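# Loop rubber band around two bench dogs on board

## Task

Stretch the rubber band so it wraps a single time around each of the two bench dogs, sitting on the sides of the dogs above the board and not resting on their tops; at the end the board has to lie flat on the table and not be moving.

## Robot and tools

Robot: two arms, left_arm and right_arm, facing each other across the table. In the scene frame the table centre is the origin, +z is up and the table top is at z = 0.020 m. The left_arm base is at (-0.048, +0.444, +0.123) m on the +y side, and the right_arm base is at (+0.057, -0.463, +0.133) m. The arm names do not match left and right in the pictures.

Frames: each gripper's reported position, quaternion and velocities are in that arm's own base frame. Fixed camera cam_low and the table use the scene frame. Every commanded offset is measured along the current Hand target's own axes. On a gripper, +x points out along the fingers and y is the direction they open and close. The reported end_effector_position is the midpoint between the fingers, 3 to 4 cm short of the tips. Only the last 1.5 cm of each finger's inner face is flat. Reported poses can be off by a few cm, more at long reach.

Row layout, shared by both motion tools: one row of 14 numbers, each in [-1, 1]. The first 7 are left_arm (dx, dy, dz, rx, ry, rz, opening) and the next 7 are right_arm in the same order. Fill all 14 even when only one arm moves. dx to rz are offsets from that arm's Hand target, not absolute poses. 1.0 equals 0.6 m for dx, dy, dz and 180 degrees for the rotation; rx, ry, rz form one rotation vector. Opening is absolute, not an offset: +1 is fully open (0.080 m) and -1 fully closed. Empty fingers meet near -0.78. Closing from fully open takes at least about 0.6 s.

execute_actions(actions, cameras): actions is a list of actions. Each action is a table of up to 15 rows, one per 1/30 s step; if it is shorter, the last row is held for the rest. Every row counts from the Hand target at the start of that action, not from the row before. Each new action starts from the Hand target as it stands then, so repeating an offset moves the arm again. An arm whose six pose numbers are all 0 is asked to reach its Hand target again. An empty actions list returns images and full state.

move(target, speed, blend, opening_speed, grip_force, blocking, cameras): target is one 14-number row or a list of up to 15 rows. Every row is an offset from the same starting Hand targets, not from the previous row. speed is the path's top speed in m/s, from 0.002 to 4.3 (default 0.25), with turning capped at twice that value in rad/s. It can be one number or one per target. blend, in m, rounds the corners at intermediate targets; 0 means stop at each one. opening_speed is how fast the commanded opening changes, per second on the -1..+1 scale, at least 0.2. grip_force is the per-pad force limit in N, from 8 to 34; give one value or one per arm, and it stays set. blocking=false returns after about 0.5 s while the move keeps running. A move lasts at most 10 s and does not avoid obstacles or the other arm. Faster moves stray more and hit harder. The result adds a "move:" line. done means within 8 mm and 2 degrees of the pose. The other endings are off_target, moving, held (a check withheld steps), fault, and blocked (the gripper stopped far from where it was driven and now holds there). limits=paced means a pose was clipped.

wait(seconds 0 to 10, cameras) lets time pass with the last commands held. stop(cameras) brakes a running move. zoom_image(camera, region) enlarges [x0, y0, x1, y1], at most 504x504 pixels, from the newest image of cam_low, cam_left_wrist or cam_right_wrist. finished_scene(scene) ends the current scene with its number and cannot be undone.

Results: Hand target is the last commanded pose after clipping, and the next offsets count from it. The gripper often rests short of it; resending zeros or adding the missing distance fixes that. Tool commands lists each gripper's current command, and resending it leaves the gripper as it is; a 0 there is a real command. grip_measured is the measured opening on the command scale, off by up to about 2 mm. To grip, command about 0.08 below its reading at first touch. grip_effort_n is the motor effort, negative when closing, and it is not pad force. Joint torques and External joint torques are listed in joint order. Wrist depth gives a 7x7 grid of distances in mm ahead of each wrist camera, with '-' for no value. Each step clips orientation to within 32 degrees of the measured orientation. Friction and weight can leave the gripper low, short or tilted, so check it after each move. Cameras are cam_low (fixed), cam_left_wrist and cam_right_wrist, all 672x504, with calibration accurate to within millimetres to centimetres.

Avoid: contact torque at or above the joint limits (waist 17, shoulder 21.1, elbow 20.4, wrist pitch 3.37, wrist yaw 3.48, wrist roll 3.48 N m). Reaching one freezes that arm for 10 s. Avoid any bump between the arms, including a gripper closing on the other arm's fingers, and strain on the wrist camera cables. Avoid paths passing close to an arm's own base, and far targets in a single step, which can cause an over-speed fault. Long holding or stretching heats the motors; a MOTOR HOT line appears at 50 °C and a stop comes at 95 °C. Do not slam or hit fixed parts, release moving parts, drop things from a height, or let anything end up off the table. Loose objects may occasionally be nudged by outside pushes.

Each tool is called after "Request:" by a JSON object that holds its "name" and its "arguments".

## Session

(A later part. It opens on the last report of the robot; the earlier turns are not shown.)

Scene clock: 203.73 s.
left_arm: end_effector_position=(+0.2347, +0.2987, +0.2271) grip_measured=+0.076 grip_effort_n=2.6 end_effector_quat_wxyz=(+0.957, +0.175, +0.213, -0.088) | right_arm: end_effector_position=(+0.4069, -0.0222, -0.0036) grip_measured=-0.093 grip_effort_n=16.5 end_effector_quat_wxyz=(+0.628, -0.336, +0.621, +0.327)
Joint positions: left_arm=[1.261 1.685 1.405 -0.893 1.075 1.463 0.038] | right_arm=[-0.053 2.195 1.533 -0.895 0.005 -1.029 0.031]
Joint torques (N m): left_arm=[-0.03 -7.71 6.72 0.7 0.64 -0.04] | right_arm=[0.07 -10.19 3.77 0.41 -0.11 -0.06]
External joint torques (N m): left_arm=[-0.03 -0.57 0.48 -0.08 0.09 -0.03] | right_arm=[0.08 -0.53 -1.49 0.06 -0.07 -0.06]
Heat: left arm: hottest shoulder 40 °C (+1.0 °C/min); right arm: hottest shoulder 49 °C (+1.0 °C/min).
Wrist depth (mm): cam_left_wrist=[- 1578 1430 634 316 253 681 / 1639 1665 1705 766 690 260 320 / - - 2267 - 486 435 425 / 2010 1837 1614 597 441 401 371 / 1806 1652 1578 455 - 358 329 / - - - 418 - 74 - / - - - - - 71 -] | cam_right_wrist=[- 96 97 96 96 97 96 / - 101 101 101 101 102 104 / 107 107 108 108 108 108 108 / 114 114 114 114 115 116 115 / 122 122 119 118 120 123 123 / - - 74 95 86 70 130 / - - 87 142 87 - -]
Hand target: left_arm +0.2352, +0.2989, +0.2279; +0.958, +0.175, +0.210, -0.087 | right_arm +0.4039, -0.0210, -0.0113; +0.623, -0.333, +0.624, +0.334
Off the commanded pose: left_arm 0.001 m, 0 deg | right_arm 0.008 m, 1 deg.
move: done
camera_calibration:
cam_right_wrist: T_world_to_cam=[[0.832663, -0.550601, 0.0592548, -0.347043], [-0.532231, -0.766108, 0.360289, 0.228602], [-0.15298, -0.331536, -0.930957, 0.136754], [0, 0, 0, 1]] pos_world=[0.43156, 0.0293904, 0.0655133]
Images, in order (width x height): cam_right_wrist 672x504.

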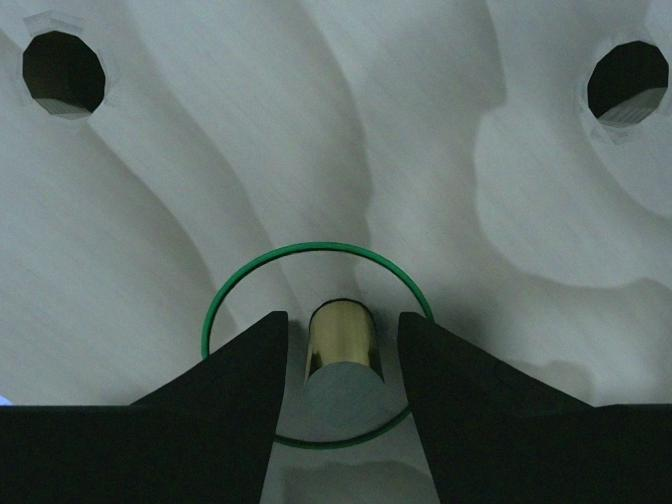

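Request:
{"name": "move", "arguments": {"target": [0,0,0,0,0,0,0.0761,0.017,0.005,0,0,0,0,-0.09], "speed": 0.05, "cameras": ["cam_right_wrist"]}}

Scene clock: 207.40 s.
left_arm: end_effector_position=(+0.2347, +0.2987, +0.2271) grip_measured=+0.076 grip_effort_n=2.6 end_effector_quat_wxyz=(+0.957, +0.175, +0.213, -0.088) | right_arm: end_effector_position=(+0.4058, -0.0216, -0.0124) grip_measured=-0.093 grip_effort_n=16.5 end_effector_quat_wxyz=(+0.630, -0.337, +0.619, +0.327)
Joint positions: left_arm=[1.261 1.685 1.405 -0.893 1.075 1.463 0.038] | right_arm=[-0.052 2.201 1.505 -0.855 0.005 -1.029 0.031]
Joint torques (N m): left_arm=[-0.05 -7.75 6.84 0.69 0.61 -0.02] | right_arm=[0.3 -9.83 3.37 0.43 -0.07 0.07]
External joint torques (N m): left_arm=[-0.02 -0.56 0.56 -0.1 0.05 -0.01] | right_arm=[0.31 -0.2 -1.79 0.08 -0.03 0.07]
Heat: left arm: hottest shoulder 40 °C (+1.0 °C/min); right arm: hottest shoulder 48 °C (+0.0 °C/min).
Wrist depth (mm): cam_left_wrist=[- - 1480 1578 619 266 648 / - - 1639 662 658 262 - / - - 1991 - 374 436 427 / 1705 1886 1718 - 439 401 369 / 1718 1602 - 452 386 356 332 / - - - - - 74 - / - - - 347 - 71 -] | cam_right_wrist=[- 88 90 89 89 89 89 / - 93 94 94 94 94 96 / - 99 99 100 100 100 100 / 105 105 105 106 106 107 106 / 112 112 111 110 110 113 114 / - - 74 86 86 70 121 / - - 127 133 87 - -]
Hand target: left_arm +0.2352, +0.2989, +0.2279; +0.958, +0.175, +0.210, -0.087 | right_arm +0.4014, -0.0193, -0.0215; +0.623, -0.333, +0.624, +0.334
Off the commanded pose: left_arm 0.001 m, 0 deg | right_arm 0.010 m, 1 deg.
move: off_target (right_arm)
camera_calibration:
cam_right_wrist: T_world_to_cam=[[0.832937, -0.54965, 0.0640426, -0.345269], [-0.533369, -0.766605, 0.35754, 0.231957], [-0.147427, -0.331967, -0.931699, 0.126368], [0, 0, 0, 1]] pos_world=[0.429936, 0.0299921, 0.0569154]
Images, in order (width x height): cam_right_wrist 672x504.

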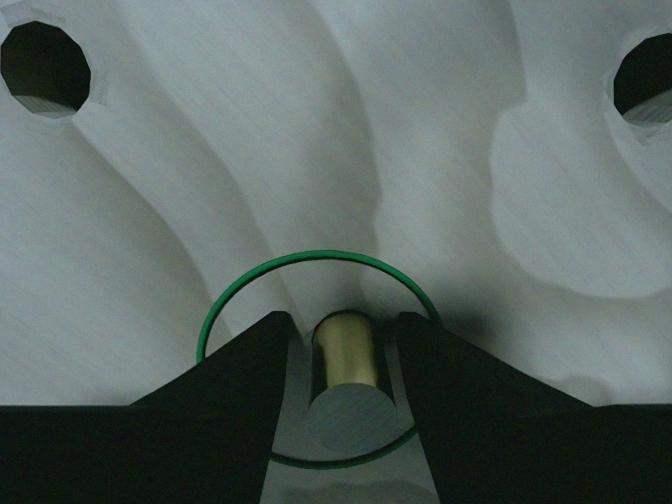

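Request:
{"name": "move", "arguments": {"target": [0,0,0,0,0,0,0.0761,0.006,0.002,0,0,0,0,-0.09], "speed": 0.03, "cameras": ["cam_right_wrist"]}}

Scene clock: 209.80 s.
left_arm: end_effector_position=(+0.2347, +0.2987, +0.2271) grip_measured=+0.076 grip_effort_n=2.6 end_effector_quat_wxyz=(+0.957, +0.175, +0.213, -0.088) | right_arm: end_effector_position=(+0.4051, -0.0214, -0.0140) grip_measured=-0.093 grip_effort_n=16.5 end_effector_quat_wxyz=(+0.630, -0.337, +0.619, +0.327)
Joint positions: left_arm=[1.261 1.685 1.405 -0.893 1.075 1.463 0.038] | right_arm=[-0.051 2.201 1.497 -0.847 0.005 -1.029 0.031]
Joint torques (N m): left_arm=[0.06 -7.71 6.73 0.72 0.6 -0.04] | right_arm=[0.49 -9.57 3.03 0.91 -0.08 0.16]
External joint torques (N m): left_arm=[0.1 -0.51 0.45 -0.07 0.05 -0.03] | right_arm=[0.63 0.12 -2.16 0.56 -0.04 0.16]
Heat: left arm: hottest shoulder 40 °C (+1.0 °C/min); right arm: hottest shoulder 47 °C (-1.0 °C/min).
Wrist depth (mm): cam_left_wrist=[1411 1430 - 629 625 269 713 / - - - 810 664 263 - / - - 1837 - 488 435 424 / 1732 1973 1639 - 441 400 371 / 1761 1665 1500 - 387 355 329 / - - - 387 - 74 - / - - - 362 - 71 -] | cam_right_wrist=[- 88 90 88 89 89 89 / - 93 94 93 94 94 96 / - 99 99 100 100 100 100 / 105 105 104 107 106 108 107 / 112 112 111 110 110 113 114 / - - 73 86 86 70 121 / - - 126 133 87 - -]
Hand target: left_arm +0.2352, +0.2989, +0.2279; +0.958, +0.175, +0.210, -0.087 | right_arm +0.4004, -0.0186, -0.0251; +0.623, -0.333, +0.624, +0.334
Off the commanded pose: left_arm 0.001 m, 0 deg | right_arm 0.012 m, 1 deg.
move: off_target (right_arm)
camera_calibration:
cam_right_wrist: T_world_to_cam=[[0.833091, -0.549371, 0.0644254, -0.344561], [-0.533268, -0.766767, 0.357342, 0.232316], [-0.146914, -0.332055, -0.931749, 0.124533], [0, 0, 0, 1]] pos_world=[0.429234, 0.0301924, 0.0552156]
Images, in order (width x height): cam_right_wrist 672x504.

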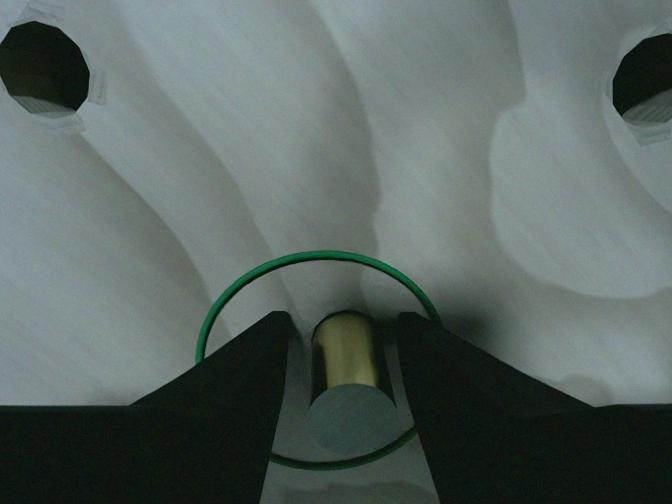

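Request:
{"name": "move", "arguments": {"target": [0,0,0,0,0,0,0.0761,0,0,0.08,0,0,0,-0.09], "speed": 0.05, "cameras": ["all"]}}

Request:
{"name": "zoom_image", "arguments": {"camera": "cam_left_wrist", "region": [400, 100, 672, 304]}}

Request:
{"name": "zoom_image", "arguments": {"camera": "cam_low", "region": [200, 200, 350, 300]}}

Scene clock: 213.93 s.
left_arm: end_effector_position=(+0.2347, +0.2987, +0.2271) grip_measured=+0.076 grip_effort_n=2.6 end_effector_quat_wxyz=(+0.957, +0.175, +0.213, -0.088) | right_arm: end_effector_position=(+0.4312, +0.0181, -0.0117) grip_measured=-0.093 grip_effort_n=12.8 end_effector_quat_wxyz=(+0.634, -0.339, +0.615, +0.324)
Joint positions: left_arm=[1.261 1.685 1.405 -0.893 1.075 1.463 0.038] | right_arm=[0.045 2.279 1.642 -0.901 0.008 -0.932 0.031]
Joint torques (N m): left_arm=[-0.06 -7.59 6.67 0.73 0.62 -0.05] | right_arm=[0.54 -8.68 5.1 -0.3 -0.26 0.16]
External joint torques (N m): left_arm=[-0.02 -0.45 0.43 -0.06 0.07 -0.03] | right_arm=[0.56 1.65 -0.25 -0.68 -0.22 0.16]
Heat: left arm: hottest shoulder 40 °C (+1.0 °C/min); right arm: hottest shoulder 46 °C (-4.0 °C/min).
Wrist depth (mm): cam_left_wrist=[- - - 1555 - 270 233 / 1459 - - - - 326 251 / - - 1920 - 501 332 421 / 2174 2010 1869 - 449 398 371 / 1806 1678 1544 - - 355 331 / - - - 408 - 74 - / - - - - - 71 -] | cam_right_wrist=[- 88 90 90 90 91 91 / - 93 94 94 95 96 96 / - 99 99 101 102 102 102 / - 105 107 108 107 109 112 / 113 113 111 114 112 115 118 / - - 74 121 86 70 124 / - - 129 126 87 - -]
Hand target: left_arm +0.2352, +0.2989, +0.2279; +0.958, +0.175, +0.210, -0.087 | right_arm +0.4271, +0.0213, -0.0249; +0.623, -0.333, +0.623, +0.334
Off the commanded pose: left_arm 0.001 m, 0 deg | right_arm 0.014 m, 2 deg.
move: off_target (right_arm)
camera_calibration:
cam_right_wrist: T_world_to_cam=[[0.831699, -0.550082, 0.0754181, -0.344015], [-0.538509, -0.766098, 0.350858, 0.277849], [-0.135223, -0.332422, -0.933387, 0.138593], [0, 0, 0, 1]] pos_world=[0.454482, 0.0696942, 0.0578202]

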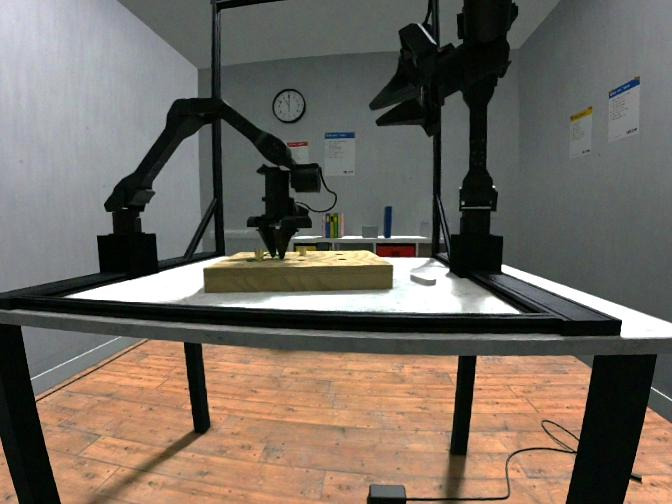

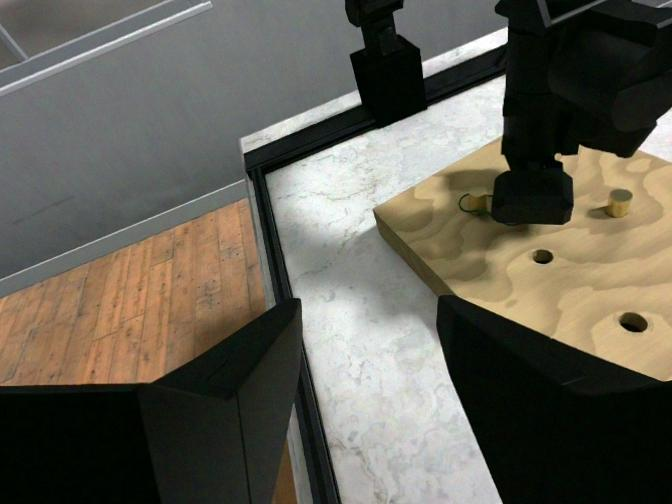

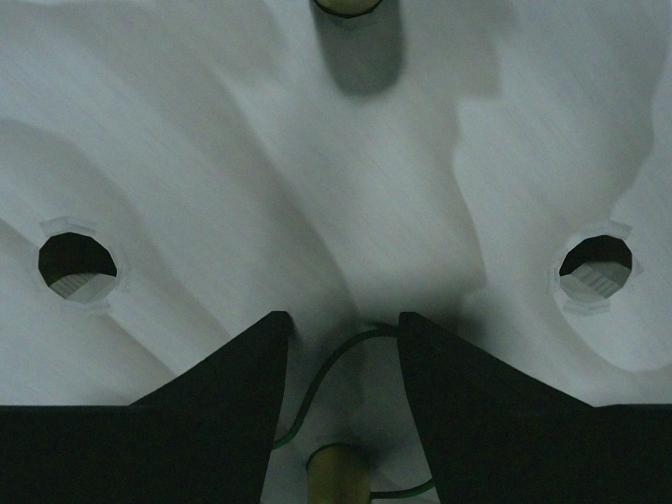

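Scaled by 1.853 from the camera's 672x504 image, which has a finer 960x720 frame.

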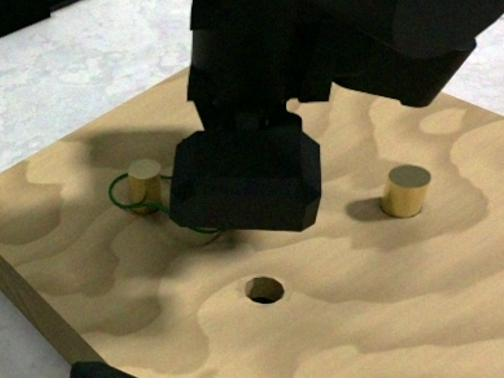

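Scaled by 3.360 from the camera's 672x504 image, which has a finer 960x720 frame.

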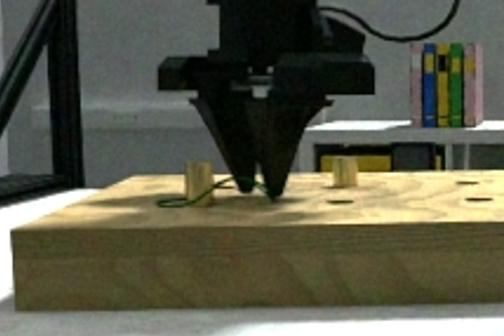

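Request:
{"name": "zoom_image", "arguments": {"camera": "cam_right_wrist", "region": [240, 290, 450, 504]}}

Request:
{"name": "zoom_image", "arguments": {"camera": "cam_low", "region": [235, 230, 305, 280]}}

Request:
{"name": "zoom_image", "arguments": {"camera": "cam_left_wrist", "region": [450, 170, 560, 250]}}

Scaled by 2.355 from the camera's 672x504 image, which has a finer 960x720 frame.

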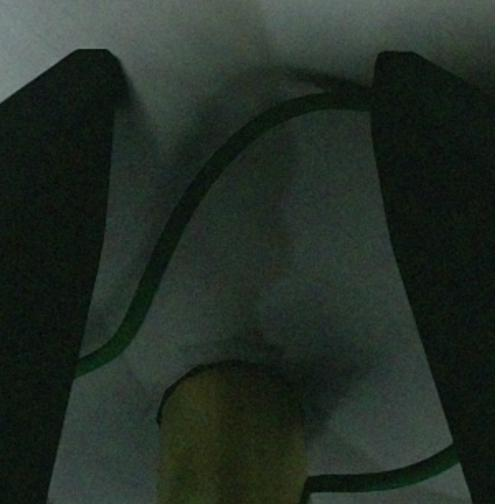

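Scaled by 7.200 from the camera's 672x504 image, which has a finer 960x720 frame.

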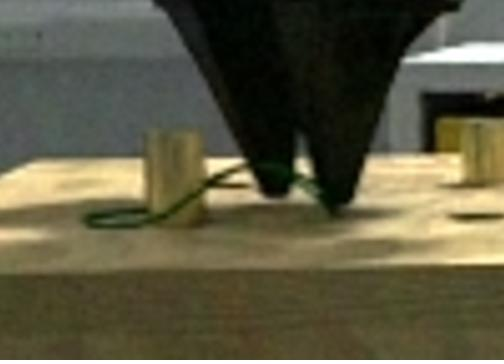

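Scaled by 4.582 from the camera's 672x504 image, which has a finer 960x720 frame.

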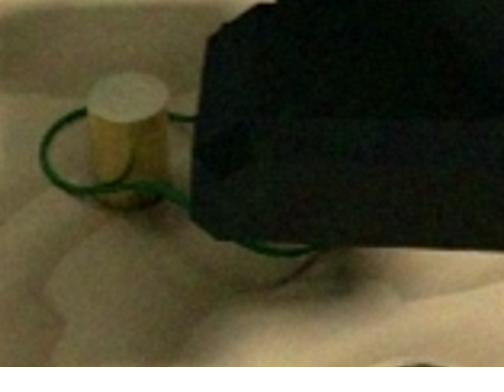

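Request:
{"name": "move", "arguments": {"target": [[0,0,0,0,0,0,0.0761,-0.005,0,-0.035,0,0,0,-0.09],[0,0,0,0,0,0,0.0761,-0.2,0,-0.035,0,0,0,-0.09]], "speed": 0.1, "cameras": ["all"]}}

Request:
{"name": "zoom_image", "arguments": {"camera": "cam_left_wrist", "region": [400, 100, 672, 304]}}

Scene clock: 234.20 s.
left_arm: end_effector_position=(+0.2347, +0.2987, +0.2271) grip_measured=+0.076 grip_effort_n=2.6 end_effector_quat_wxyz=(+0.957, +0.175, +0.213, -0.088) | right_arm: end_effector_position=(+0.4117, +0.0037, +0.0875) grip_measured=-0.093 grip_effort_n=12.8 end_effector_quat_wxyz=(+0.615, -0.329, +0.633, +0.335)
Joint positions: left_arm=[1.261 1.685 1.405 -0.893 1.075 1.463 0.038] | right_arm=[0.011 2.156 1.845 -1.286 0.005 -0.967 0.031]
Joint torques (N m): left_arm=[-0.01 -7.79 6.84 0.72 0.64 -0.05] | right_arm=[-0.22 -13.16 6.95 -0.21 -0.1 -0.12]
External joint torques (N m): left_arm=[-0.01 -0.69 0.59 -0.07 0.09 -0.04] | right_arm=[-0.3 -3.32 1.32 -0.49 -0.05 -0.12]
Heat: left arm: hottest shoulder 40 °C (+0.0 °C/min); right arm: hottest shoulder 44 °C (-3.0 °C/min).
Wrist depth (mm): cam_left_wrist=[- 1430 - 605 679 286 276 / - - - 727 710 270 604 / - 1806 764 650 493 467 423 / 2174 1853 1761 - 445 401 372 / 1791 1652 1555 472 - 356 330 / - - - - - 74 - / - - - 356 340 71 -] | cam_right_wrist=[179 178 176 176 175 173 172 / 189 189 188 187 185 184 183 / 203 202 200 198 197 196 194 / 274 216 214 210 211 210 208 / 294 288 223 228 219 225 282 / 313 - 73 247 86 70 299 / - - 86 340 - - -]
Hand target: left_arm +0.2352, +0.2989, +0.2279; +0.958, +0.175, +0.210, -0.087 | right_arm +0.4154, +0.0038, +0.0949; +0.623, -0.333, +0.624, +0.334
Off the commanded pose: left_arm 0.001 m, 0 deg | right_arm 0.009 m, 2 deg.
move: off_target (right_arm)
camera_calibration:
cam_right_wrist: T_world_to_cam=[[0.835438, -0.549012, 0.0250909, -0.340243], [-0.515689, -0.767309, 0.381185, 0.209463], [-0.190023, -0.331396, -0.924158, 0.24552], [0, 0, 0, 1]] pos_world=[0.438924, 0.0552894, 0.155592]

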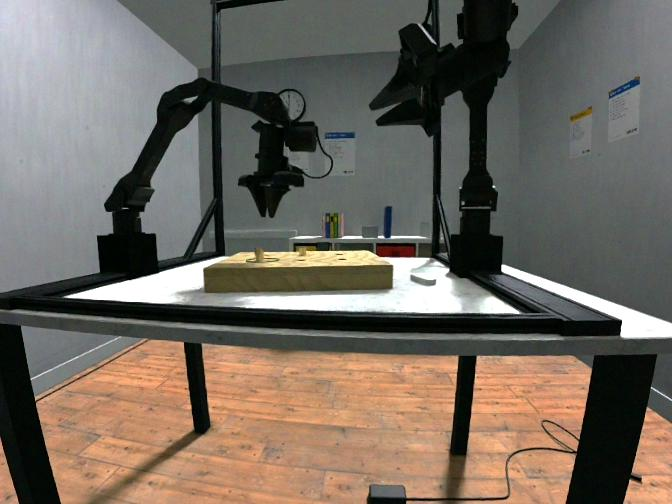

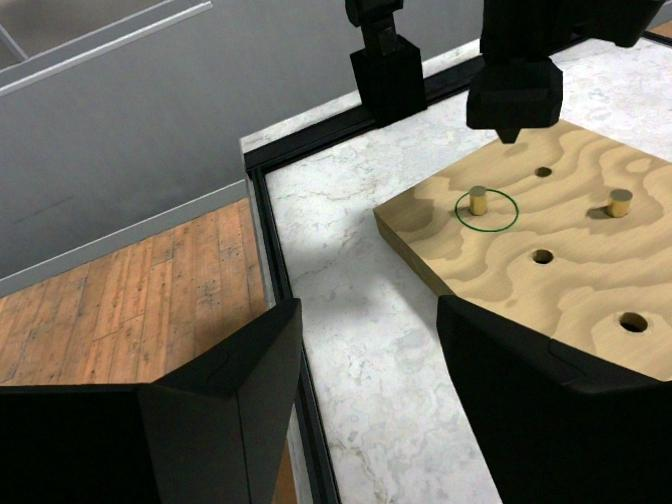

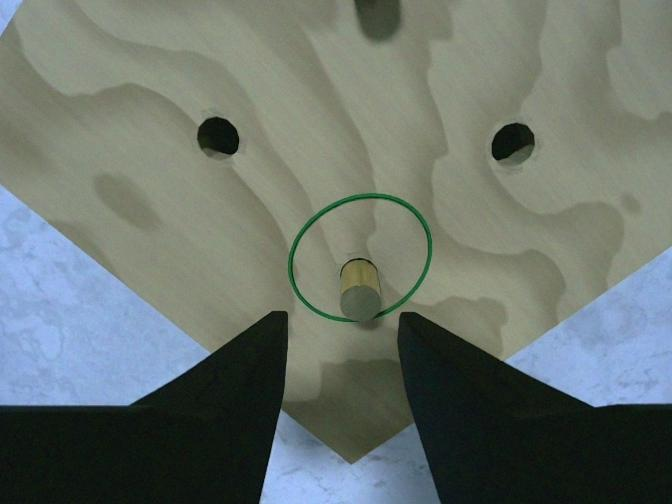

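Scaled by 1.853 from the camera's 672x504 image, which has a finer 960x720 frame.

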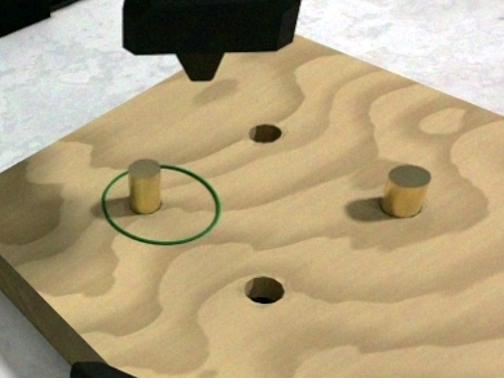

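Request:
{"name": "move", "arguments": {"target": [[0,0,0,0,0,0,-0.2,-0.1,0,0,0,0,0,-0.74],[0,0,0,0,0,0,-0.2,-0.175,0.037,-0.232,0,0,0,-0.74]], "speed": 0.3, "blend": 0.03, "cameras": []}}

Request:
{"name": "move", "arguments": {"target": [0.551,-0.290,0.0333,0.0493,0.3262,-0.1475,-0.2,0,0,0,0,0,0,-0.74], "speed": 0.25, "cameras": ["all"]}}

Scene clock: 257.63 s.
left_arm: end_effector_position=(+0.2347, +0.2987, +0.2271) grip_measured=-0.196 grip_effort_n=-15.1 end_effector_quat_wxyz=(+0.957, +0.175, +0.213, -0.088) | right_arm: end_effector_position=(+0.3223, -0.1020, +0.1998) grip_measured=-0.737 grip_effort_n=-16.0 end_effector_quat_wxyz=(+0.626, -0.334, +0.624, +0.327)
Joint positions: left_arm=[1.261 1.685 1.405 -0.893 1.075 1.463 0.026] | right_arm=[-0.304 1.844 1.845 -1.563 0.006 -1.277 0.002]
Joint torques (N m): left_arm=[-0.13 -7.76 6.7 0.73 0.6 -0.04] | right_arm=[0.07 -10.58 4.04 -0.28 -0.13 -0.17]
External joint torques (N m): left_arm=[-0.14 -0.63 0.45 -0.06 0.05 -0.02] | right_arm=[0.07 -3.01 -1.47 -0.6 -0.08 -0.17]
Heat: left arm: hottest shoulder 41 °C (+1.0 °C/min); right arm: hottest shoulder 47 °C (+0.0 °C/min).
Wrist depth (mm): cam_left_wrist=[1315 - 1511 662 664 715 2174 / 1511 1718 - 725 725 484 551 / - 1821 2291 656 499 467 426 / 2010 1937 1718 - 441 398 371 / 1791 1626 1578 95 83 352 330 / 1567 - - 376 84 - - / - - - 347 - - -] | cam_right_wrist=[320 328 282 284 283 283 328 / 350 348 307 300 299 347 348 / 368 368 367 316 366 368 369 / - 399 391 390 392 390 390 / - 414 411 407 408 1339 1354 / - - - 74 75 1388 1440 / - - - - - - -]
Hand target: left_arm +0.2352, +0.2989, +0.2279; +0.958, +0.175, +0.210, -0.087 | right_arm +0.3198, -0.0999, +0.1999; +0.623, -0.333, +0.624, +0.334
Off the commanded pose: left_arm 0.001 m, 0 deg | right_arm 0.003 m, 1 deg.
joint sent to its limit (right arm) — joint 4 (wrist pitch), lower limit. The joint targets still meet the commanded pose.
move: done; blend cut to 0 m at target 1
No camera images: "cameras" was empty.

Scene clock: 260.67 s.
left_arm: end_effector_position=(+0.4450, +0.1368, +0.0859) grip_measured=-0.196 grip_effort_n=-15.1 end_effector_quat_wxyz=(+0.749, +0.215, +0.596, -0.191) | right_arm: end_effector_position=(+0.3223, -0.1020, +0.1998) grip_measured=-0.737 grip_effort_n=-16.0 end_effector_quat_wxyz=(+0.626, -0.334, +0.624, +0.327)
Joint positions: left_arm=[0.33 2.182 1.86 -1.052 0.098 0.906 0.026] | right_arm=[-0.304 1.844 1.845 -1.563 0.006 -1.277 0.002]
Joint torques (N m): left_arm=[-0.08 -12.1 5.61 0.79 0.09 0] | right_arm=[0.1 -10.6 4.02 -0.21 -0.14 -0.14]
External joint torques (N m): left_arm=[-0.04 -1.52 -0.51 0.13 -0.01 0] | right_arm=[0.14 -2.93 -1.51 -0.5 -0.09 -0.14]
Heat: left arm: hottest shoulder 41 °C (+1.0 °C/min); right arm: hottest shoulder 48 °C (+0.0 °C/min).
Wrist depth (mm): cam_left_wrist=[232 183 180 178 175 172 170 / 192 188 185 182 180 177 173 / 248 195 191 188 186 182 180 / 257 202 198 194 192 188 185 / 263 260 201 198 104 192 190 / - - - 205 85 - - / - - - 267 - - -] | cam_right_wrist=[328 329 283 280 280 281 111 / 347 343 343 298 300 348 351 / 366 - 369 317 368 371 366 / 392 391 391 391 391 389 392 / 404 418 - 409 404 406 1286 / - - - 74 - 1422 1422 / - - - - - - -]
Hand target: left_arm +0.4454, +0.1359, +0.0869; +0.751, +0.217, +0.593, -0.192 (not the last commanded pose) | right_arm +0.3198, -0.0999, +0.1999; +0.623, -0.333, +0.624, +0.334
Off the commanded pose: left_arm 0.073 m, 13 deg | right_arm 0.003 m, 1 deg.
joint sent to its limit (right arm) — joint 4 (wrist pitch), lower limit. The joint targets still meet the commanded pose.
move: held (left_arm; a check stopped the path); limits=held
pose unreachable (left arm): on one or more control steps of this call, first in action 0 (counted from 0), this arm could not follow its commanded pose, so it was not sent that pose on those steps. It may still have moved: this result reports where it is.
cause: moving toward the commanded pose would bring a part of the arm too close to another arm (a part of this arm just beyond joint 4 (wrist pitch) and a part of the right arm just beyond its joint 6 (wrist roll), where that arm would come to rest).
camera_calibration:
cam_left_wrist: T_world_to_cam=[[-0.56306, -0.822637, -0.0789447, 0.37856], [-0.823352, 0.550188, 0.139227, 0.308865], [-0.0710988, 0.143392, -0.987109, 0.175451], [0, 0, 0, 1]] pos_world=[0.479931, 0.116325, 0.160072]
cam_right_wrist: T_world_to_cam=[[0.831704, -0.552538, 0.0545081, -0.331529], [-0.531348, -0.763622, 0.36681, 0.0477581], [-0.161053, -0.33404, -0.928698, 0.288633], [0, 0, 0, 1]] pos_world=[0.347595, -0.050298, 0.268606]

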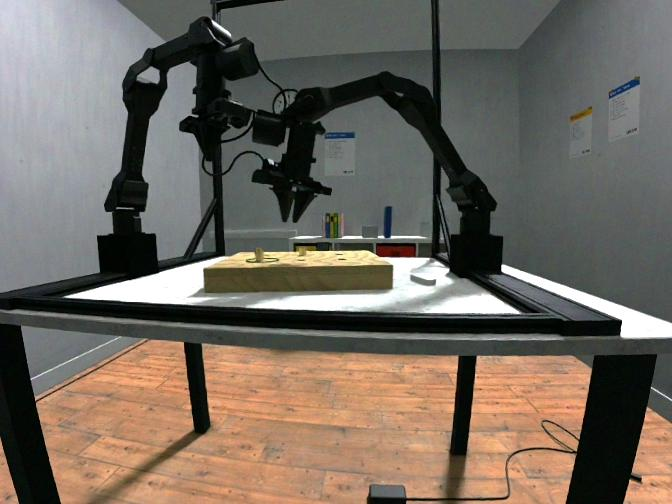

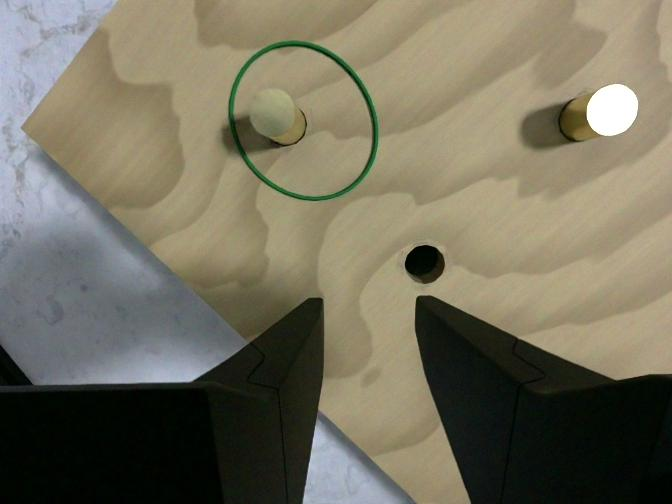

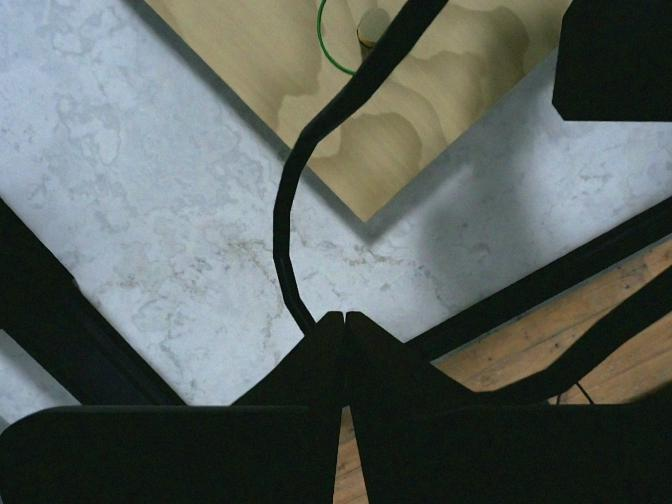

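Request:
{"name": "move", "arguments": {"target": [0,0,0,0,0,0,-0.2,-0.033,-0.04,-0.273,0,0,0,-0.74], "speed": 0.25, "cameras": []}}

Request:
{"name": "move", "arguments": {"target": [0.0845,-0.0103,0.1077,-0.003,0.0653,-0.0313,-0.3,0,0,0,0,0,0,-0.74], "speed": 0.2, "cameras": ["all"]}}

Scene clock: 271.60 s.
left_arm: end_effector_position=(+0.4450, +0.1368, +0.0859) grip_measured=-0.196 grip_effort_n=-15.1 end_effector_quat_wxyz=(+0.749, +0.215, +0.596, -0.191) | right_arm: end_effector_position=(+0.2459, -0.2477, +0.2193) grip_measured=-0.737 grip_effort_n=-16.0 end_effector_quat_wxyz=(+0.632, -0.359, +0.617, +0.301)
Joint positions: left_arm=[0.33 2.182 1.86 -1.052 0.098 0.906 0.026] | right_arm=[-0.788 1.842 1.92 -1.563 0.003 -1.76 0.002]
Joint torques (N m): left_arm=[-0.02 -12.03 5.76 0.8 0.08 0.06] | right_arm=[0.09 -8.13 7.04 -0.13 -0.05 -0.16]
External joint torques (N m): left_arm=[-0.02 -1.45 -0.34 0.15 -0.02 0.06] | right_arm=[0.05 -0.51 1.48 -0.57 0 -0.16]
Motor temperatures (°C): left_arm=[23 45 31 27 29 24] | right_arm=[22 51 32 24 26 29]
Heat: left arm: hottest shoulder 45 °C (+5.0 °C/min); right arm: hottest shoulder 51 °C (+4.0 °C/min). Fold the right arm in close to its base, or ease its load, before you think long.
Wrist depth (mm): cam_left_wrist=[232 183 180 177 174 172 170 / 192 188 185 182 180 177 173 / 248 194 191 189 185 182 179 / 257 249 197 194 191 187 184 / 262 263 201 198 103 193 190 / - - - 204 85 - - / - - - 269 210 - -] | cam_right_wrist=[333 337 340 347 351 358 361 / 351 354 361 368 371 372 1198 / 365 375 378 383 390 1257 1257 / - 396 399 1286 1308 1315 1388 / - 414 429 1323 1405 1422 1449 / - - - 74 75 1468 1250 / - - - - - - -]
Hand target: left_arm +0.4454, +0.1359, +0.0869; +0.751, +0.217, +0.593, -0.192 | right_arm +0.2490, -0.2495, +0.2197; +0.623, -0.333, +0.624, +0.334
Off the commanded pose: left_arm 0.001 m, 1 deg | right_arm 0.004 m, 5 deg.
MOTOR HOT: joint 2 (shoulder) of the right arm reports 51 °C; the controller stops that arm at 95 °C. To cool a motor, set the load down, stop pushing, or move to a pose that needs little force.
joint sent to its limit (right arm) — joint 4 (wrist pitch), lower limit. The joint targets are off in orientation, not in position.
move: off_target (right_arm)
No camera images: "cameras" was empty.

Scene clock: 273.03 s.
left_arm: end_effector_position=(+0.5010, +0.0930, +0.0557) grip_measured=-0.296 grip_effort_n=-15.6 end_effector_quat_wxyz=(+0.709, +0.223, +0.643, -0.187) | right_arm: end_effector_position=(+0.2459, -0.2477, +0.2193) grip_measured=-0.737 grip_effort_n=-16.0 end_effector_quat_wxyz=(+0.632, -0.359, +0.617, +0.301)
Joint positions: left_arm=[0.183 2.521 2.343 -1.287 -0.002 0.772 0.022] | right_arm=[-0.788 1.842 1.92 -1.563 0.003 -1.76 0.002]
Joint torques (N m): left_arm=[-0.08 -11.05 8.13 0.68 -0.04 -0.18] | right_arm=[0.16 -8.16 7.07 -0.13 -0.07 -0.16]
External joint torques (N m): left_arm=[-0.13 1.13 2.21 0.16 -0.07 -0.17] | right_arm=[0.17 -0.75 1.64 -0.56 -0.03 -0.17]
Heat: left arm: hottest shoulder 45 °C (+5.1 °C/min); right arm: hottest shoulder 50 °C (+4.1 °C/min). Fold the right arm in close to its base, or ease its load, before you think long.
Wrist depth (mm): cam_left_wrist=[186 139 137 135 135 134 133 / 149 146 145 143 142 141 138 / 156 154 152 150 148 147 146 / 164 163 157 159 157 155 143 / 175 173 169 166 84 163 163 / - - - 177 80 - - / - - - 189 - - -] | cam_right_wrist=[332 335 341 347 351 355 359 / 351 356 364 365 369 374 1191 / 366 377 382 383 403 1257 1257 / - 396 401 1278 1308 1308 1354 / 425 - 1331 1354 1388 1413 1422 / - 451 - 74 75 1517 1230 / - - - - - - -]
Hand target: left_arm +0.5055, +0.0934, +0.0501; +0.678, +0.203, +0.677, -0.203 | right_arm +0.2490, -0.2495, +0.2197; +0.623, -0.333, +0.624, +0.334
Off the commanded pose: left_arm 0.007 m, 6 deg | right_arm 0.004 m, 5 deg.
MOTOR HOT: still on. Joint 2 (shoulder) of the right arm reports 50 °C.
joint sent to its limit (left arm) — joint 3 (elbow), upper limit, where the elbow is as straight as it goes. The joint targets are off in orientation, not in position.
joint sent to its limit (right arm) — joint 4 (wrist pitch), lower limit. The joint targets are off in orientation, not in position.
move: off_target (left_arm, right_arm)
camera_calibration:
cam_left_wrist: T_world_to_cam=[[-0.570588, -0.81929, -0.0565115, 0.37389], [-0.800769, 0.539781, 0.259625, 0.366297], [-0.182205, 0.193392, -0.964054, 0.205612], [0, 0, 0, 1]] pos_world=[0.54412, 0.0688401, 0.124251]
cam_right_wrist: T_world_to_cam=[[0.826483, -0.548412, 0.127162, -0.363153], [-0.551349, -0.742873, 0.379677, -0.104046], [-0.113754, -0.383907, -0.916338, 0.218993], [0, 0, 0, 1]] pos_world=[0.267686, -0.192377, 0.286355]

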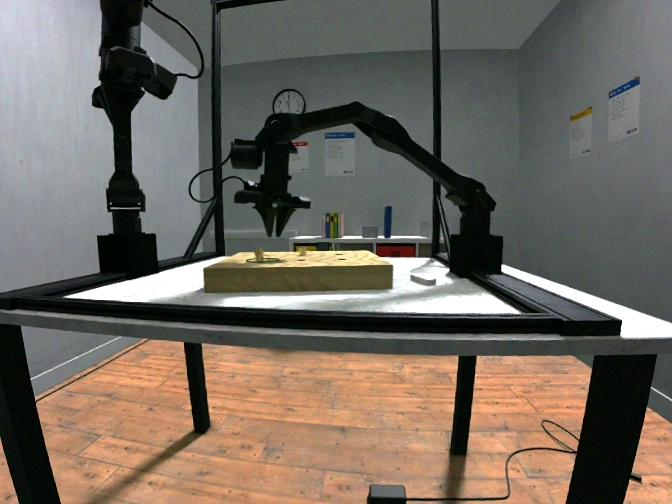

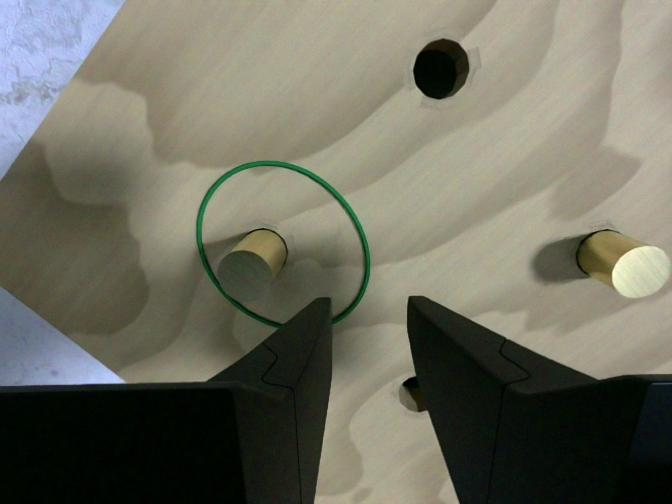

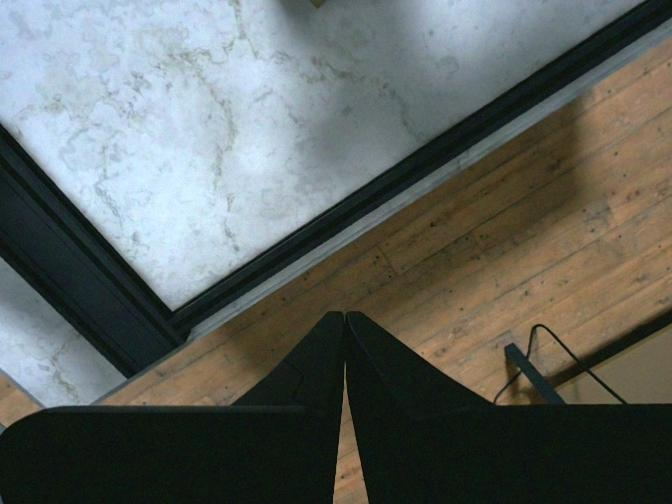

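Request:
{"name": "move", "arguments": {"target": [0.065,0,0,0,0,0,-0.3,0,0,0,0,0,0,-0.74], "speed": 0.1, "cameras": ["cam_left_wrist"]}}

Scene clock: 279.73 s.
left_arm: end_effector_position=(+0.5021, +0.0932, +0.0175) grip_measured=-0.296 grip_effort_n=-15.6 end_effector_quat_wxyz=(+0.693, +0.215, +0.659, -0.196) | right_arm: end_effector_position=(+0.2459, -0.2477, +0.2193) grip_measured=-0.737 grip_effort_n=-16.0 end_effector_quat_wxyz=(+0.632, -0.359, +0.617, +0.301)
Joint positions: left_arm=[0.183 2.601 2.345 -1.259 -0.002 0.772 0.022] | right_arm=[-0.788 1.842 1.92 -1.563 0.003 -1.76 0.002]
Joint torques (N m): left_arm=[-0.06 -11.34 7.51 0.61 -0.05 -0.18] | right_arm=[0.09 -8.2 6.97 -0.11 -0.03 -0.14]
External joint torques (N m): left_arm=[-0.14 1.17 1.67 0.21 -0.08 -0.18] | right_arm=[0.1 -0.77 1.51 -0.56 0.01 -0.15]
Heat: left arm: hottest shoulder 47 °C (+7.0 °C/min); right arm: hottest shoulder 48 °C (+3.0 °C/min). Fold the right arm in close to its base, or ease its load, before you think long.
Wrist depth (mm): cam_left_wrist=[100 100 100 99 104 99 99 / - 105 105 105 105 104 104 / 112 112 111 111 111 111 111 / 119 119 117 119 118 118 116 / 127 124 96 125 85 124 126 / - 133 - 134 86 - - / - - - 144 146 - -] | cam_right_wrist=[333 337 343 347 352 358 353 / 351 354 362 368 369 372 1179 / 365 377 380 381 396 1237 1264 / 374 394 407 1308 1315 1363 1396 / - 416 438 1354 - 1396 1440 / - 447 - 74 75 1478 1264 / - - - - - - -]
Hand target: left_arm +0.5055, +0.0934, +0.0111; +0.678, +0.203, +0.677, -0.203 | right_arm +0.2490, -0.2495, +0.2197; +0.623, -0.333, +0.624, +0.334
Off the commanded pose: left_arm 0.007 m, 3 deg | right_arm 0.004 m, 5 deg.
MOTOR HOT: still on. Joint 2 (shoulder) of the right arm reports 48 °C.
joint sent to its limit (left arm) — joint 3 (elbow), upper limit, where the elbow is as straight as it goes. The joint targets are off in orientation, not in position.
joint sent to its limit (right arm) — joint 4 (wrist pitch), lower limit. The joint targets are off in orientation, not in position.
move: off_target (left_arm, right_arm)
camera_calibration:
cam_left_wrist: T_world_to_cam=[[-0.572438, -0.819684, -0.0208003, 0.372822], [-0.787152, 0.542262, 0.293843, 0.369274], [-0.229579, 0.18458, -0.955627, 0.193407], [0, 0, 0, 1]] pos_world=[0.548495, 0.0696541, 0.0840707]
Images, in order (width x height): cam_left_wrist 672x504.

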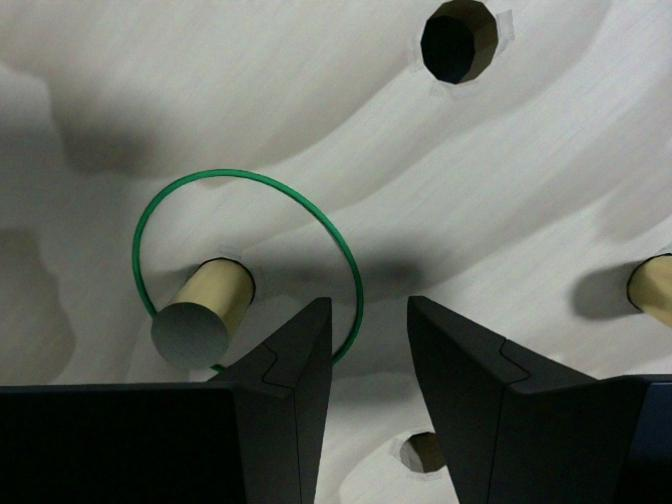

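Request:
{"name": "move", "arguments": {"target": [0.012,-0.001,0,0,0,0,-0.3,0,0,0,0,0,0,-0.74], "speed": 0.04, "cameras": ["cam_left_wrist"]}}

Request:
{"name": "zoom_image", "arguments": {"camera": "cam_left_wrist", "region": [290, 260, 450, 380]}}

Scene clock: 283.03 s.
left_arm: end_effector_position=(+0.5020, +0.0931, +0.0116) grip_measured=-0.296 grip_effort_n=-15.6 end_effector_quat_wxyz=(+0.691, +0.214, +0.662, -0.197) | right_arm: end_effector_position=(+0.2459, -0.2477, +0.2193) grip_measured=-0.737 grip_effort_n=-16.0 end_effector_quat_wxyz=(+0.632, -0.359, +0.617, +0.301)
Joint positions: left_arm=[0.183 2.613 2.345 -1.255 -0.002 0.772 0.022] | right_arm=[-0.788 1.842 1.92 -1.563 0.003 -1.76 0.002]
Joint torques (N m): left_arm=[-0.02 -11.06 7.53 0.56 -0.06 -0.19] | right_arm=[0.27 -8.09 7.19 -0.13 -0.04 -0.18]
External joint torques (N m): left_arm=[-0.04 1.41 1.72 0.17 -0.09 -0.18] | right_arm=[0.22 -0.47 1.7 -0.51 0.02 -0.18]
Heat: left arm: hottest shoulder 48 °C (+8.1 °C/min); right arm: hottest shoulder 48 °C (+4.1 °C/min). Fold the right arm in close to its base, or ease its load, before you think long.
Wrist depth (mm): cam_left_wrist=[94 94 94 94 96 95 94 / 100 100 99 99 99 100 99 / 106 105 105 105 105 105 105 / 112 112 112 112 111 112 112 / 120 117 98 118 116 118 120 / - - - 127 86 - - / - - - 137 139 - -] | cam_right_wrist=[334 336 342 348 351 358 357 / 353 354 362 365 371 373 1191 / 364 375 382 386 1243 1243 1264 / 375 396 400 1323 1300 1339 1339 / 416 417 430 1339 1405 1527 1431 / 438 - - 74 75 1487 1198 / - - - - - - -]
Hand target: left_arm +0.5052, +0.0929, +0.0039; +0.678, +0.203, +0.677, -0.203 | right_arm +0.2490, -0.2495, +0.2197; +0.623, -0.333, +0.624, +0.334
Off the commanded pose: left_arm 0.008 m, 3 deg | right_arm 0.004 m, 5 deg.
MOTOR HOT: still on. Joint 2 (shoulder) of the right arm reports 48 °C.
joint sent to its limit (left arm) — joint 3 (elbow), upper limit, where the elbow is as straight as it goes. The joint targets still meet the commanded pose.
joint sent to its limit (right arm) — joint 4 (wrist pitch), lower limit. The joint targets are off in orientation, not in position.
move: off_target (left_arm, right_arm)
camera_calibration:
cam_left_wrist: T_world_to_cam=[[-0.572666, -0.819644, -0.0153847, 0.372713], [-0.784877, 0.542764, 0.298958, 0.369686], [-0.236689, 0.183278, -0.954142, 0.191423], [0, 0, 0, 1]] pos_world=[0.548906, 0.0697559, 0.0778583]
Images, in order (width x height): cam_left_wrist 672x504.

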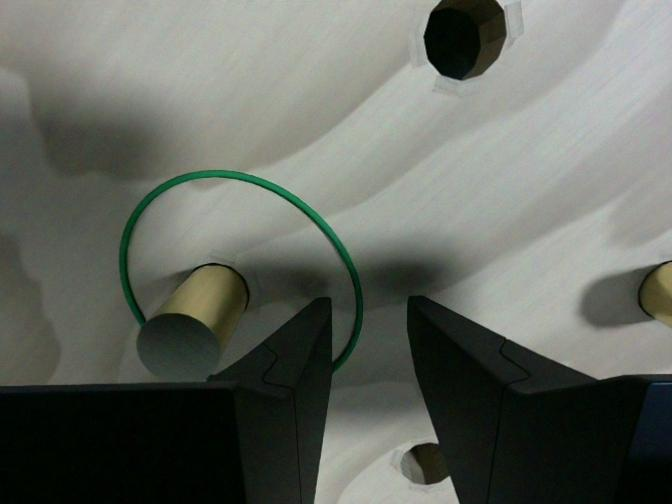

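Scaled by 3.150 from the camera's 672x504 image, which has a finer 960x720 frame.

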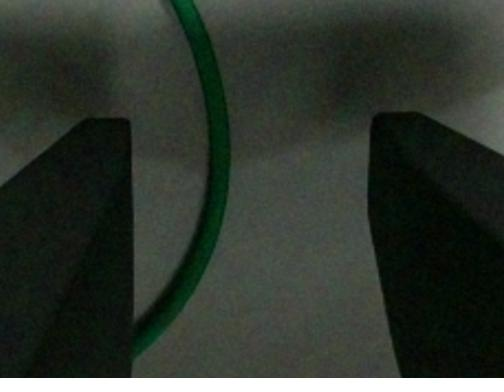

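Request:
{"name": "move", "arguments": {"target": [0.009,0,0,0,0,0,-0.3,0,0,0,0,0,0,-0.74], "speed": 0.03, "cameras": []}}

Request:
{"name": "move", "arguments": {"target": [0.005,0,0,0,0,0,-0.3,0,0,0,0,0,0,-0.74], "speed": 0.03, "cameras": ["cam_left_wrist"]}}

Request:
{"name": "zoom_image", "arguments": {"camera": "cam_left_wrist", "region": [290, 260, 450, 380]}}

Scene clock: 286.60 s.
left_arm: end_effector_position=(+0.5020, +0.0931, +0.0062) grip_measured=-0.296 grip_effort_n=-15.6 end_effector_quat_wxyz=(+0.689, +0.213, +0.664, -0.198) | right_arm: end_effector_position=(+0.2459, -0.2477, +0.2193) grip_measured=-0.737 grip_effort_n=-16.0 end_effector_quat_wxyz=(+0.632, -0.359, +0.617, +0.301)
Joint positions: left_arm=[0.183 2.624 2.345 -1.25 -0.002 0.772 0.022] | right_arm=[-0.788 1.842 1.92 -1.563 0.003 -1.76 0.002]
Joint torques (N m): left_arm=[-0.17 -10.94 7.62 0.56 -0.07 -0.17] | right_arm=[0.23 -8.06 7.08 -0.16 -0.03 -0.15]
External joint torques (N m): left_arm=[-0.25 1.66 1.77 0.16 -0.11 -0.17] | right_arm=[0.23 -0.51 1.6 -0.57 0.02 -0.16]
Heat: left arm: hottest shoulder 48 °C (+8.1 °C/min); right arm: hottest shoulder 47 °C (+3.0 °C/min).
Wrist depth (mm): cam_left_wrist=[- 89 89 89 91 90 89 / 94 95 94 94 94 95 94 / 100 99 100 100 100 100 100 / 107 106 107 106 106 106 106 / 114 111 97 112 111 112 114 / - - - 121 87 - - / - - - 130 130 - -] | cam_right_wrist=[333 337 341 346 352 356 358 / 350 354 362 368 371 375 1210 / 363 378 384 382 399 1243 1286 / - 394 401 1271 1286 1323 1354 / - - 1331 1323 1405 1413 1468 / - 453 - 74 75 1478 1217 / - - - - - - -]
Hand target: left_arm +0.5052, +0.0929, -0.0016; +0.677, +0.203, +0.677, -0.203 | right_arm +0.2490, -0.2495, +0.2197; +0.623, -0.333, +0.624, +0.334
Off the commanded pose: left_arm 0.008 m, 2 deg | right_arm 0.004 m, 5 deg.
MOTOR HOT: cleared for the motors of the right arm.
joint sent to its limit (left arm) — joint 3 (elbow), upper limit, where the elbow is as straight as it goes. The joint targets still meet the commanded pose.
joint sent to its limit (right arm) — joint 4 (wrist pitch), lower limit. The joint targets are off in orientation, not in position.
move: off_target (right_arm)
No camera images: "cameras" was empty.

Scene clock: 287.80 s.
left_arm: end_effector_position=(+0.5021, +0.0932, +0.0034) grip_measured=-0.296 grip_effort_n=-15.6 end_effector_quat_wxyz=(+0.688, +0.212, +0.665, -0.198) | right_arm: end_effector_position=(+0.2459, -0.2477, +0.2193) grip_measured=-0.737 grip_effort_n=-16.0 end_effector_quat_wxyz=(+0.632, -0.359, +0.617, +0.301)
Joint positions: left_arm=[0.183 2.63 2.345 -1.247 -0.002 0.772 0.022] | right_arm=[-0.788 1.842 1.92 -1.563 0.003 -1.76 0.002]
Joint torques (N m): left_arm=[-0.16 -11.11 7.5 0.55 -0.04 -0.18] | right_arm=[0.1 -8.07 7.1 -0.14 -0.03 -0.18]
External joint torques (N m): left_arm=[-0.18 1.68 1.57 0.15 -0.07 -0.18] | right_arm=[0.12 -0.51 1.59 -0.57 0.02 -0.18]
Heat: left arm: hottest shoulder 48 °C (+8.0 °C/min); right arm: hottest shoulder 47 °C (+3.0 °C/min).
Wrist depth (mm): cam_left_wrist=[- 86 86 86 88 88 86 / - 91 91 91 91 91 91 / 97 97 96 97 97 97 97 / 103 102 103 103 103 103 103 / 111 107 97 109 108 109 111 / - - - 117 87 - - / - - - 127 127 - -] | cam_right_wrist=[324 339 340 345 351 355 357 / 353 354 363 366 369 372 1204 / 363 376 377 383 403 1250 1278 / - 397 400 1271 1300 1315 1363 / 420 396 428 1315 1354 1396 1440 / 439 453 - 74 - 1507 1185 / - - - - - - -]
Hand target: left_arm +0.5052, +0.0929, -0.0045; +0.678, +0.203, +0.677, -0.203 | right_arm +0.2490, -0.2495, +0.2197; +0.623, -0.333, +0.624, +0.334
Off the commanded pose: left_arm 0.009 m, 2 deg | right_arm 0.004 m, 5 deg.
joint sent to its limit (left arm) — joint 3 (elbow), upper limit, where the elbow is as straight as it goes. The joint targets still meet the commanded pose.
joint sent to its limit (right arm) — joint 4 (wrist pitch), lower limit. The joint targets are off in orientation, not in position.
move: off_target (left_arm, right_arm)
camera_calibration:
cam_left_wrist: T_world_to_cam=[[-0.572748, -0.819684, -0.00884336, 0.372667], [-0.782174, 0.543246, 0.305101, 0.370821], [-0.245282, 0.181663, -0.952279, 0.18806], [0, 0, 0, 1]] pos_world=[0.549619, 0.0698584, 0.0692432]
Images, in order (width x height): cam_left_wrist 672x504.

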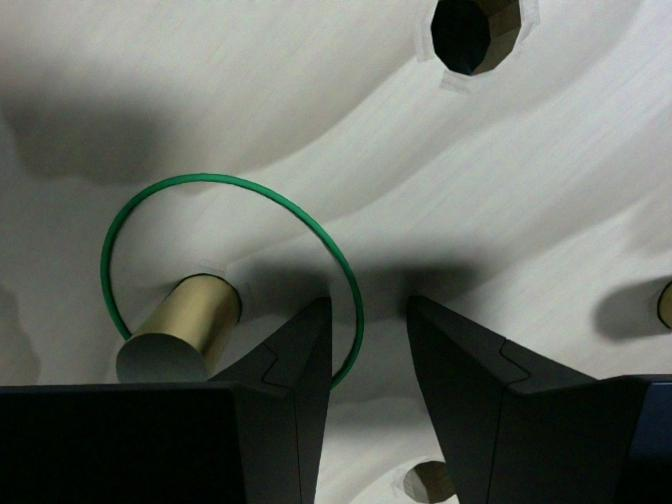

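Scaled by 3.150 from the camera's 672x504 image, which has a finer 960x720 frame.

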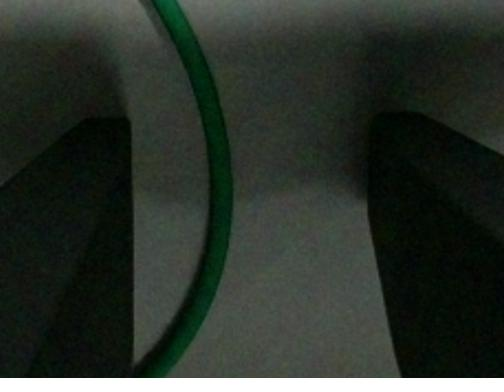

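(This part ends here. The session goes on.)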